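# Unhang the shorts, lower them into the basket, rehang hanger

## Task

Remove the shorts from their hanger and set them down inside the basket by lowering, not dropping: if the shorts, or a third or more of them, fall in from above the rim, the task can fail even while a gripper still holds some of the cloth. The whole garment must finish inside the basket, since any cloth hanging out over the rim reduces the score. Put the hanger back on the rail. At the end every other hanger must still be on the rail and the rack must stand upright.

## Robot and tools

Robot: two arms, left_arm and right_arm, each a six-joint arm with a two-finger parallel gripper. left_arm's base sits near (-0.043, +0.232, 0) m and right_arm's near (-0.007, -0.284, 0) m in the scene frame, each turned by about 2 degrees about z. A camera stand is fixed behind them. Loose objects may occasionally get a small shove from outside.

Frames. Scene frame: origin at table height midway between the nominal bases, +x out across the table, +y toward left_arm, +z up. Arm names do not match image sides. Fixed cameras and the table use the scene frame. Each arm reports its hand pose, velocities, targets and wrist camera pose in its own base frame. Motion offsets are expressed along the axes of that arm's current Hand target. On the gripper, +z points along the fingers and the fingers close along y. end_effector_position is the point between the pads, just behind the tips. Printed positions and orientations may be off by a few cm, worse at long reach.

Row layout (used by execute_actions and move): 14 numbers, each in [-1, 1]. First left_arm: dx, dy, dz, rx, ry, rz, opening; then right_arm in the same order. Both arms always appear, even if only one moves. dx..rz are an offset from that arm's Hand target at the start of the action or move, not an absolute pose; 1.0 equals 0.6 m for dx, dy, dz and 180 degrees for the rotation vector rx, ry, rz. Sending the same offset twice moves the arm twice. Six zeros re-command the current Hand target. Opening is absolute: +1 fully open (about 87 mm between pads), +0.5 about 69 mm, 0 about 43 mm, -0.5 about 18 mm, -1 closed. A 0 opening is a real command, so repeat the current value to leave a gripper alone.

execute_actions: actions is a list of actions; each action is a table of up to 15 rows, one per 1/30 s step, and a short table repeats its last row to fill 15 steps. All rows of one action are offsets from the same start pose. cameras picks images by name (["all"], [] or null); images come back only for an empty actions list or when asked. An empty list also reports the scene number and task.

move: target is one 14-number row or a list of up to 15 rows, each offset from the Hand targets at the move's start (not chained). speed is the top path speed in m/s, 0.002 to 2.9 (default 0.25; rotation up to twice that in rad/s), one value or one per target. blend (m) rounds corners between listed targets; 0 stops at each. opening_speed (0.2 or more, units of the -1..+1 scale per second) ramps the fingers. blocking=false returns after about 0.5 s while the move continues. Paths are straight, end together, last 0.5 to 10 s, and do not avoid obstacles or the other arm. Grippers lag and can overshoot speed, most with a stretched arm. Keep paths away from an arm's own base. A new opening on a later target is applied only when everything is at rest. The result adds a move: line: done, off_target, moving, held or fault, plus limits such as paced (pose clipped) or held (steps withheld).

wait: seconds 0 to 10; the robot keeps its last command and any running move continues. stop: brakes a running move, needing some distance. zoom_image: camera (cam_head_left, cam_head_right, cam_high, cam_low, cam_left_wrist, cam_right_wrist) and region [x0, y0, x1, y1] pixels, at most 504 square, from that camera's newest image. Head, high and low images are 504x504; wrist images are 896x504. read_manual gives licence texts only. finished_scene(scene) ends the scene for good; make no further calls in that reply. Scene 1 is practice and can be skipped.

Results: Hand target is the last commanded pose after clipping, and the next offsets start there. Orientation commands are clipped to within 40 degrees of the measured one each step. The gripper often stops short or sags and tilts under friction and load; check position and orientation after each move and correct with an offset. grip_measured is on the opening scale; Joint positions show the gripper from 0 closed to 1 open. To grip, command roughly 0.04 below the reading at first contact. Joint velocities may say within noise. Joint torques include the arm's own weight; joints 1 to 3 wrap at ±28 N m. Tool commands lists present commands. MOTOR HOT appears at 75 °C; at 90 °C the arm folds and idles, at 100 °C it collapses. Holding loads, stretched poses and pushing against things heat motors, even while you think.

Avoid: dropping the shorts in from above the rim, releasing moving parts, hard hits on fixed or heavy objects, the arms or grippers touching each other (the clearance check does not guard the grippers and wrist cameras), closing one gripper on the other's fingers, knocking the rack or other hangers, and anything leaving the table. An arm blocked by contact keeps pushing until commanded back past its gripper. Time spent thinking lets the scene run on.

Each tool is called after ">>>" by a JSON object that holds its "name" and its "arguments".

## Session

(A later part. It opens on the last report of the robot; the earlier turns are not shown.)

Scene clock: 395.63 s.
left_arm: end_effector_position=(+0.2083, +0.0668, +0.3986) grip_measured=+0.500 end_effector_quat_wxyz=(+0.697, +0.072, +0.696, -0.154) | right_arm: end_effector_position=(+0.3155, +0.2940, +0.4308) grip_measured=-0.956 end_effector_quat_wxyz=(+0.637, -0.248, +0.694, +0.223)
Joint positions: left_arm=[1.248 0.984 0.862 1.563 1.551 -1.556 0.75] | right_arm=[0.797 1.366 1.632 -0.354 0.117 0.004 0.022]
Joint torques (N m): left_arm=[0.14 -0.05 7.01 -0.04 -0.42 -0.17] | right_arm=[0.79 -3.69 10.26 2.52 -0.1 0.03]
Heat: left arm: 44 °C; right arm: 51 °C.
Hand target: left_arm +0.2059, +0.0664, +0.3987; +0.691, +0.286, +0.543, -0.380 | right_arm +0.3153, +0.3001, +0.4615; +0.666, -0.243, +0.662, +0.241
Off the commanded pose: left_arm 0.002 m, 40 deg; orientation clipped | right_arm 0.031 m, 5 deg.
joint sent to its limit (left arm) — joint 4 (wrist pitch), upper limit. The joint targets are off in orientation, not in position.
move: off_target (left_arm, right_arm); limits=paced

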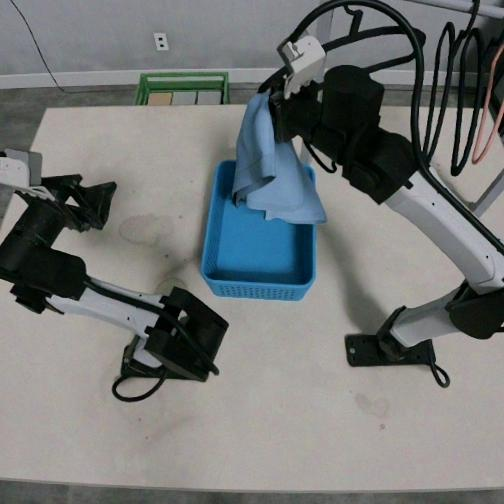

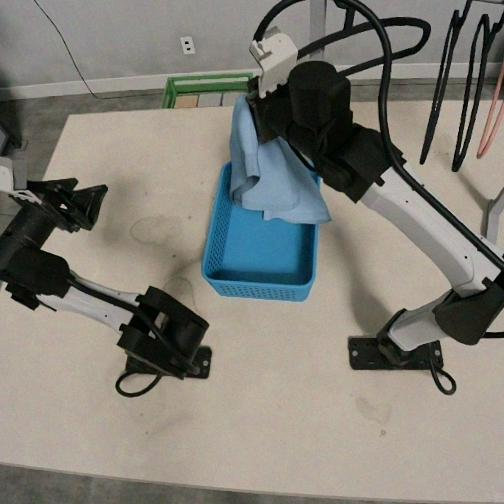

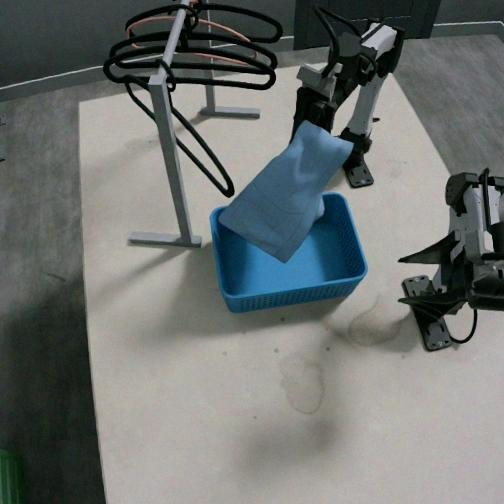

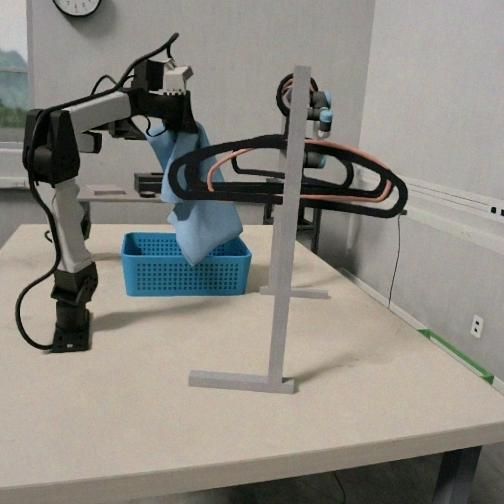

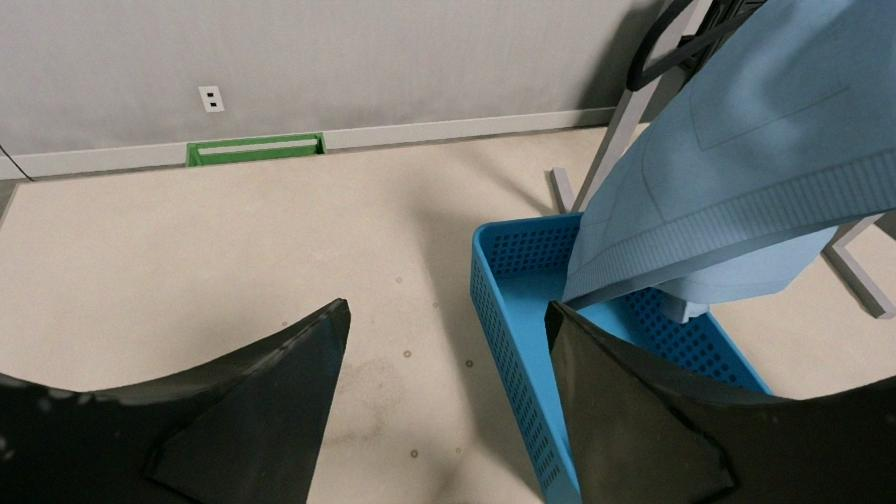

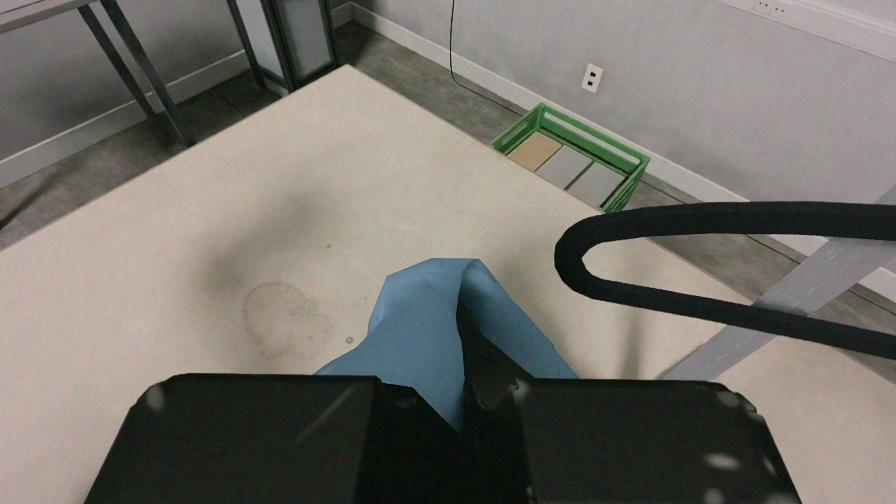

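>>> {"name": "move", "arguments": {"target": [[0,0,0,0,0,0,0.5, 0.05,0.067,-0.053,0,0,0,-1],[0,0,0,0,0,0,0.5, 0.4,0.067,-0.053,0,0.22,0,-1]], "speed": 0.1, "blend": [0.02,0], "cameras": ["all"]}}

Scene clock: 409.77 s.
left_arm: end_effector_position=(+0.2083, +0.0668, +0.3986) grip_measured=+0.500 end_effector_quat_wxyz=(+0.697, +0.072, +0.696, -0.154) | right_arm: end_effector_position=(+0.2656, +0.3093, +0.2254) grip_measured=-0.956 end_effector_quat_wxyz=(+0.408, -0.315, +0.845, +0.140)
Joint positions: left_arm=[1.248 0.984 0.862 1.563 1.551 -1.556 0.75] | right_arm=[0.928 1.47 1.385 -0.608 0.187 0.128 0.022]
Joint torques (N m): left_arm=[0.13 -0.05 7.01 -0.05 -0.42 -0.17] | right_arm=[-0.42 -4.64 7.15 1.82 -0.03 0.22]
Heat: left arm: 44 °C; right arm: 53 °C.
Hand target: left_arm +0.2059, +0.0664, +0.3987; +0.691, +0.286, +0.543, -0.380 | right_arm +0.2665, +0.3104, +0.2213; +0.403, -0.310, +0.849, +0.145
Off the commanded pose: left_arm 0.002 m, 40 deg; orientation clipped | right_arm 0.004 m, 1 deg.
joint sent to its limit (left arm) — joint 4 (wrist pitch), upper limit. The joint targets are off in orientation, not in position.
move: off_target (left_arm); limits=paced

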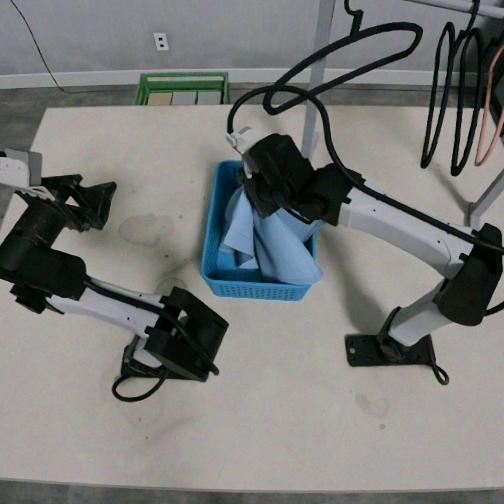

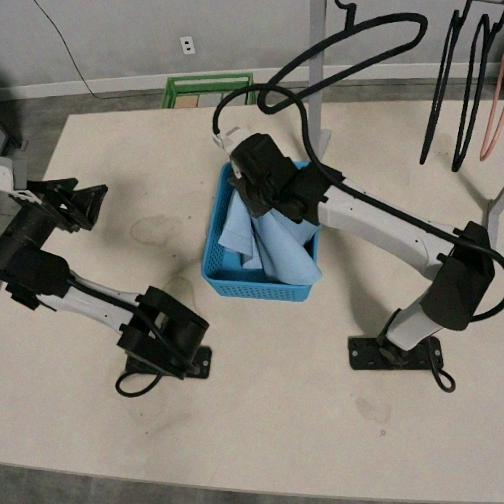

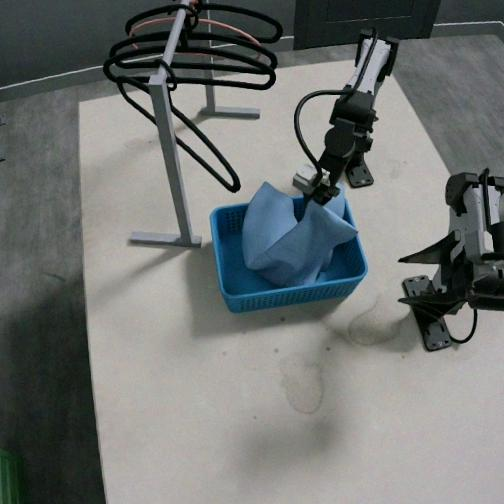

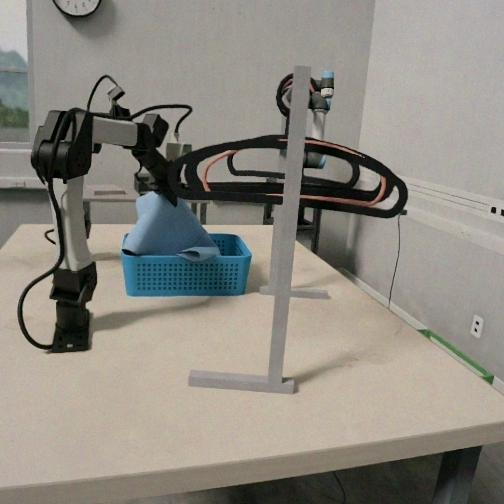

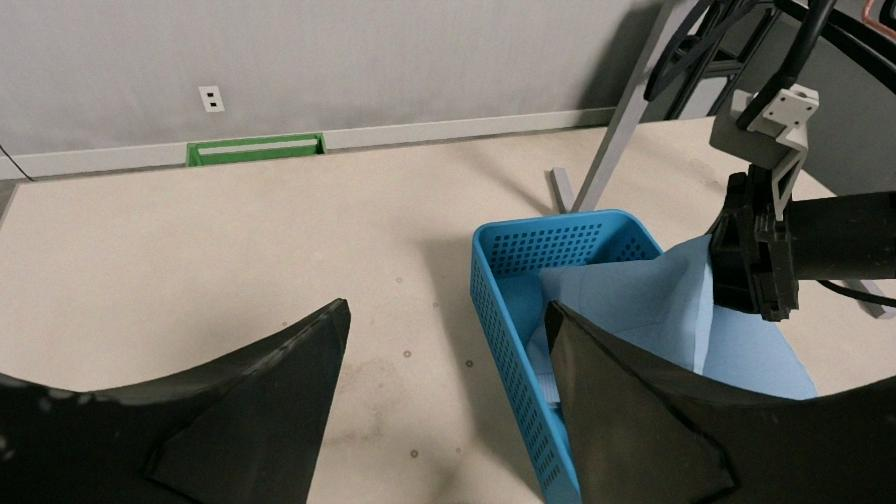

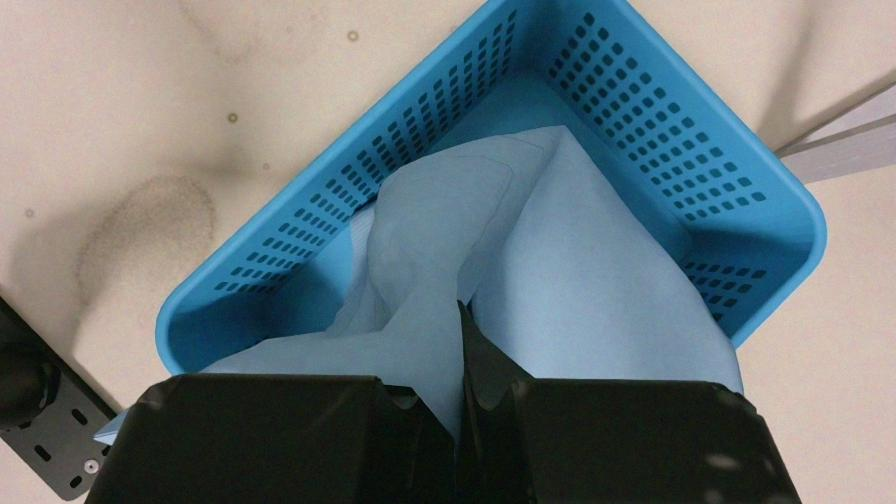

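>>> {"name": "move", "arguments": {"target": [[0,0,0,0,0,0,0.5, -0.09,0,0.045,0,0,0,-1],[0,0,0,0,0,0,0.5, 0.063,0,0.183,0,0,0,-1]], "speed": 0.1, "blend": [0.02,0], "cameras": ["cam_high","cam_low","cam_right_wrist","cam_head_right"]}}

Scene clock: 420.77 s.
left_arm: end_effector_position=(+0.2083, +0.0668, +0.3986) grip_measured=+0.500 end_effector_quat_wxyz=(+0.697, +0.072, +0.696, -0.154) | right_arm: end_effector_position=(+0.3093, +0.3475, +0.1273) grip_measured=-0.956 end_effector_quat_wxyz=(+0.401, -0.308, +0.851, +0.142)
Joint positions: left_arm=[1.248 0.984 0.862 1.563 1.551 -1.556 0.75] | right_arm=[0.891 1.708 1.244 -0.239 0.157 0.125 0.022]
Joint torques (N m): left_arm=[0.13 -0.06 6.99 -0.05 -0.42 -0.17] | right_arm=[-0.57 -5.96 6.91 2 -0.02 0.03]
Heat: left arm: 45 °C; right arm: 53 °C.
Hand target: left_arm +0.2059, +0.0664, +0.3987; +0.691, +0.286, +0.543, -0.380 | right_arm +0.3135, +0.3492, +0.1224; +0.403, -0.310, +0.849, +0.145
Off the commanded pose: left_arm 0.002 m, 40 deg | right_arm 0.007 m, 1 deg.
joint sent to its limit (left arm) — joint 4 (wrist pitch), upper limit. The joint targets are off in orientation, not in position.
move: off_target (left_arm)
Images, in order (width x height): cam_head_right 504x504, cam_high 504x504, cam_low 504x504, cam_right_wrist 896x504.

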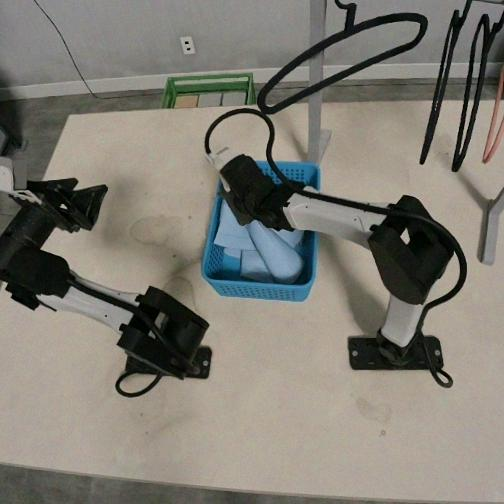

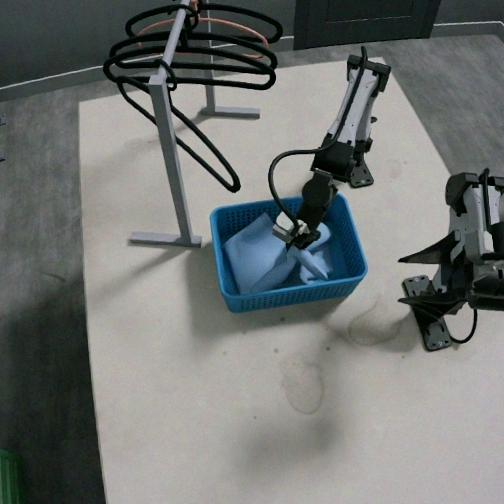

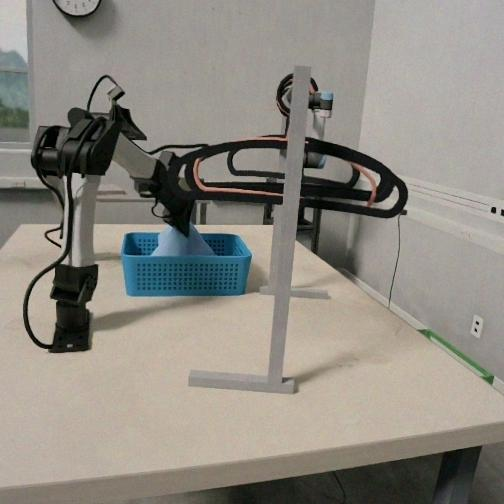

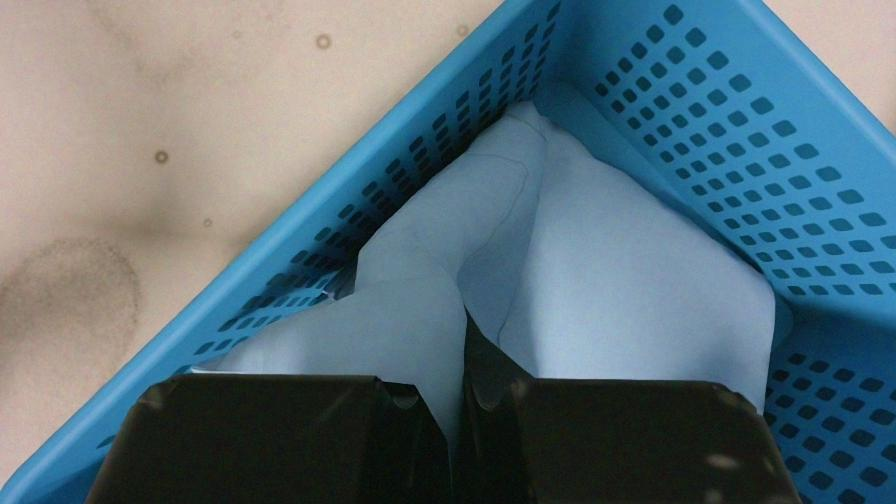

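>>> {"name": "move", "arguments": {"target": [[0,0,0,0,0,0,0.5, 0.064,0,0.054,0,0,0,-1],[0,0,0,0,0,0,0.5, 0.064,0,0.054,0,0,0,-0.1],[0,0,0,0,0,0,0.5, -0.15,0,-0.15,0,0,0,-0.1]], "speed": 0.12, "opening_speed": 1.0, "cameras": ["all"]}}

Scene clock: 429.97 s.
left_arm: end_effector_position=(+0.2083, +0.0668, +0.3986) grip_measured=+0.500 end_effector_quat_wxyz=(+0.697, +0.072, +0.696, -0.154) | right_arm: end_effector_position=(+0.3056, +0.3412, +0.2388) grip_measured=-0.100 end_effector_quat_wxyz=(+0.397, -0.308, +0.853, +0.139)
Joint positions: left_arm=[1.248 0.984 0.862 1.563 1.551 -1.556 0.75] | right_arm=[0.889 1.688 1.673 -0.697 0.156 0.124 0.45]
Joint velocities: left_arm=[within noise] | right_arm=[-0.002 -0.002 0.002 -0.022 -0.154 -0.007 0.001]
Joint torques (N m): left_arm=[0.12 -0.06 7.01 -0.05 -0.42 -0.17] | right_arm=[0.43 -7.71 9.33 1.61 0.05 0.08]
Heat: left arm: 45 °C; right arm: 53 °C.
Hand target: left_arm +0.2059, +0.0664, +0.3987; +0.691, +0.286, +0.543, -0.380 | right_arm +0.3035, +0.3415, +0.2491; +0.403, -0.310, +0.849, +0.145
Off the commanded pose: left_arm 0.002 m, 40 deg; orientation clipped | right_arm 0.010 m, 1 deg.
joint sent to its limit (left arm) — joint 4 (wrist pitch), upper limit. The joint targets are off in orientation, not in position.
move: off_target (left_arm); limits=paced

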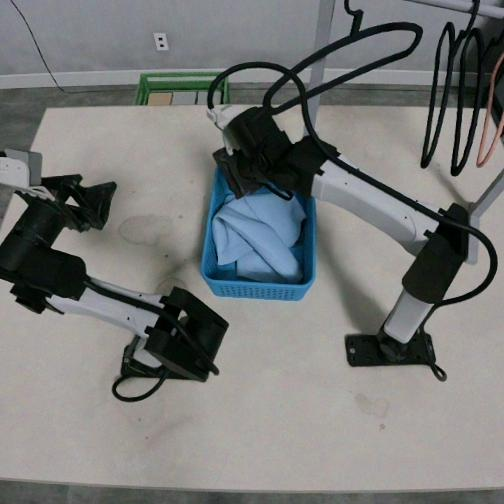

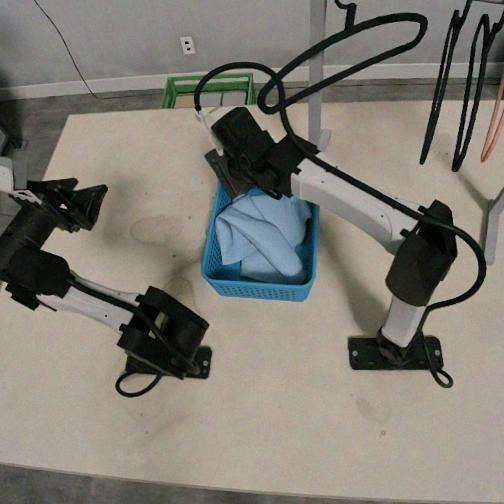

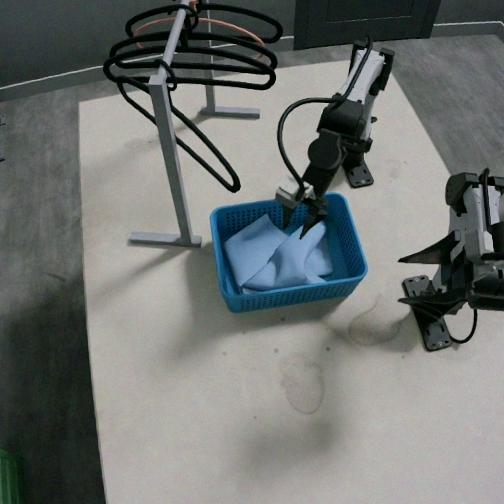

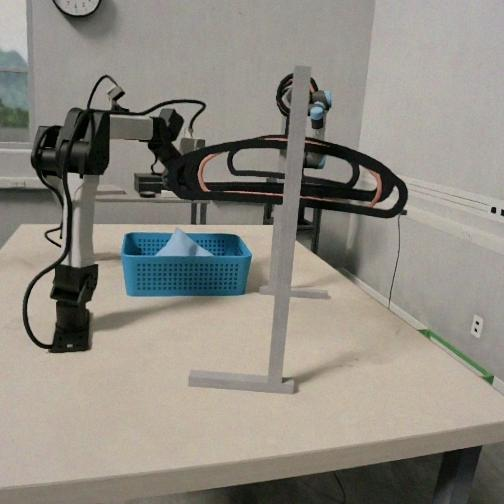

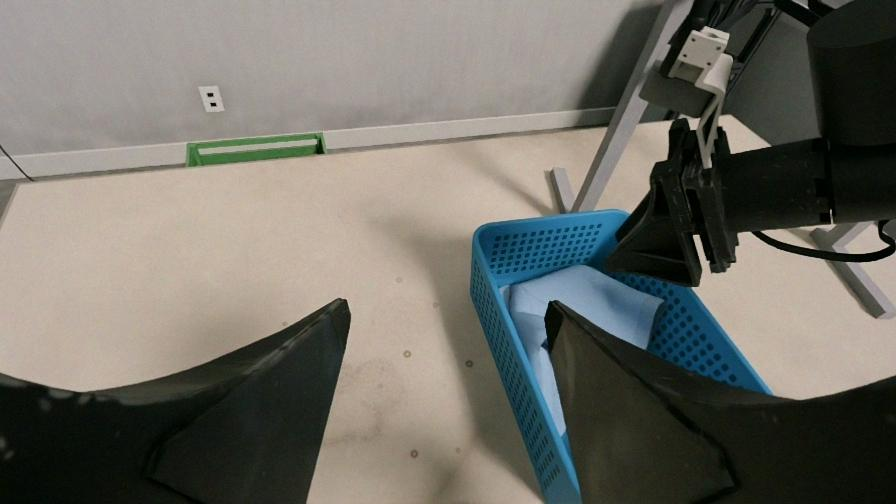

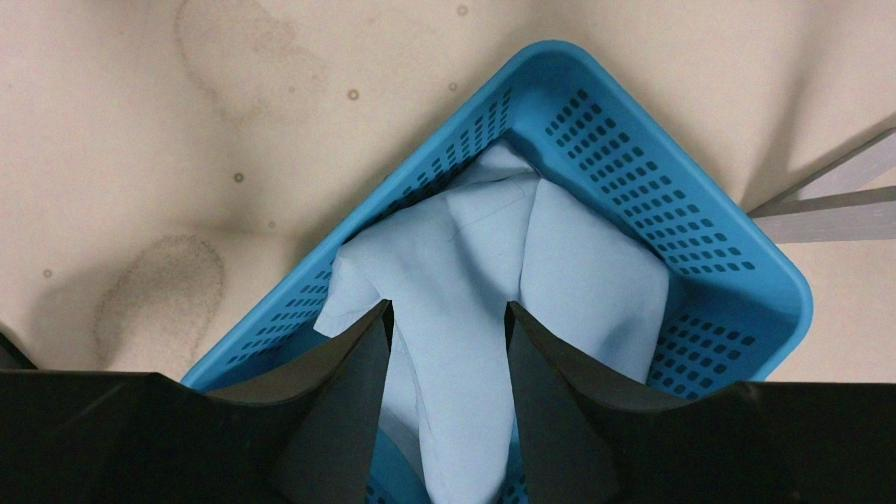

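>>> {"name": "move", "arguments": {"target": [0,0,0,0,0,0,0.5, 0.1,-0.1,-0.17,0,0,0,-0.1], "speed": 0.12, "cameras": ["cam_high"]}}

>>> {"name": "finished_scene", "arguments": {"scene": 1}}

Scene clock: 435.67 s.
left_arm: end_effector_position=(+0.2083, +0.0668, +0.3986) grip_measured=+0.500 end_effector_quat_wxyz=(+0.697, +0.072, +0.696, -0.154) | right_arm: end_effector_position=(+0.2563, +0.2244, +0.2717) grip_measured=-0.100 end_effector_quat_wxyz=(+0.410, -0.304, +0.847, +0.146)
Joint positions: left_arm=[1.248 0.984 0.862 1.563 1.551 -1.556 0.75] | right_arm=[0.736 1.253 1.399 -0.817 0.039 0.028 0.45]
Joint torques (N m): left_arm=[0.13 -0.06 7.02 -0.05 -0.42 -0.18] | right_arm=[-0.38 -4.05 6.04 1.67 -0.09 0.01]
Heat: left arm: 45 °C; right arm: 53 °C.
Hand target: left_arm +0.2059, +0.0664, +0.3987; +0.691, +0.286, +0.543, -0.380 | right_arm +0.2525, +0.2205, +0.2676; +0.403, -0.310, +0.849, +0.145
Off the commanded pose: left_arm 0.002 m, 40 deg | right_arm 0.007 m, 1 deg.
joint sent to its limit (left arm) — joint 4 (wrist pitch), upper limit. The joint targets are off in orientation, not in position.
move: off_target (left_arm)
Images, in order (width x height): cam_high 504x504.

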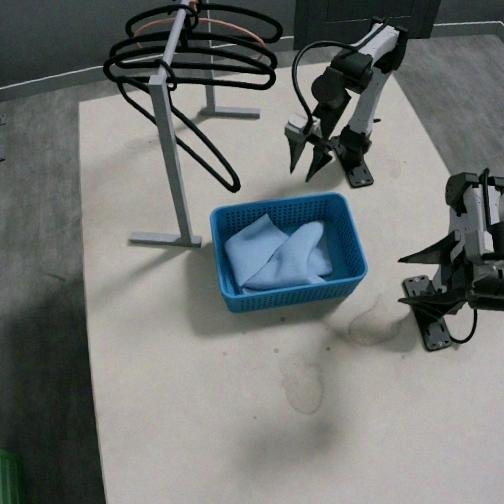

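The scene is finished: the task was done.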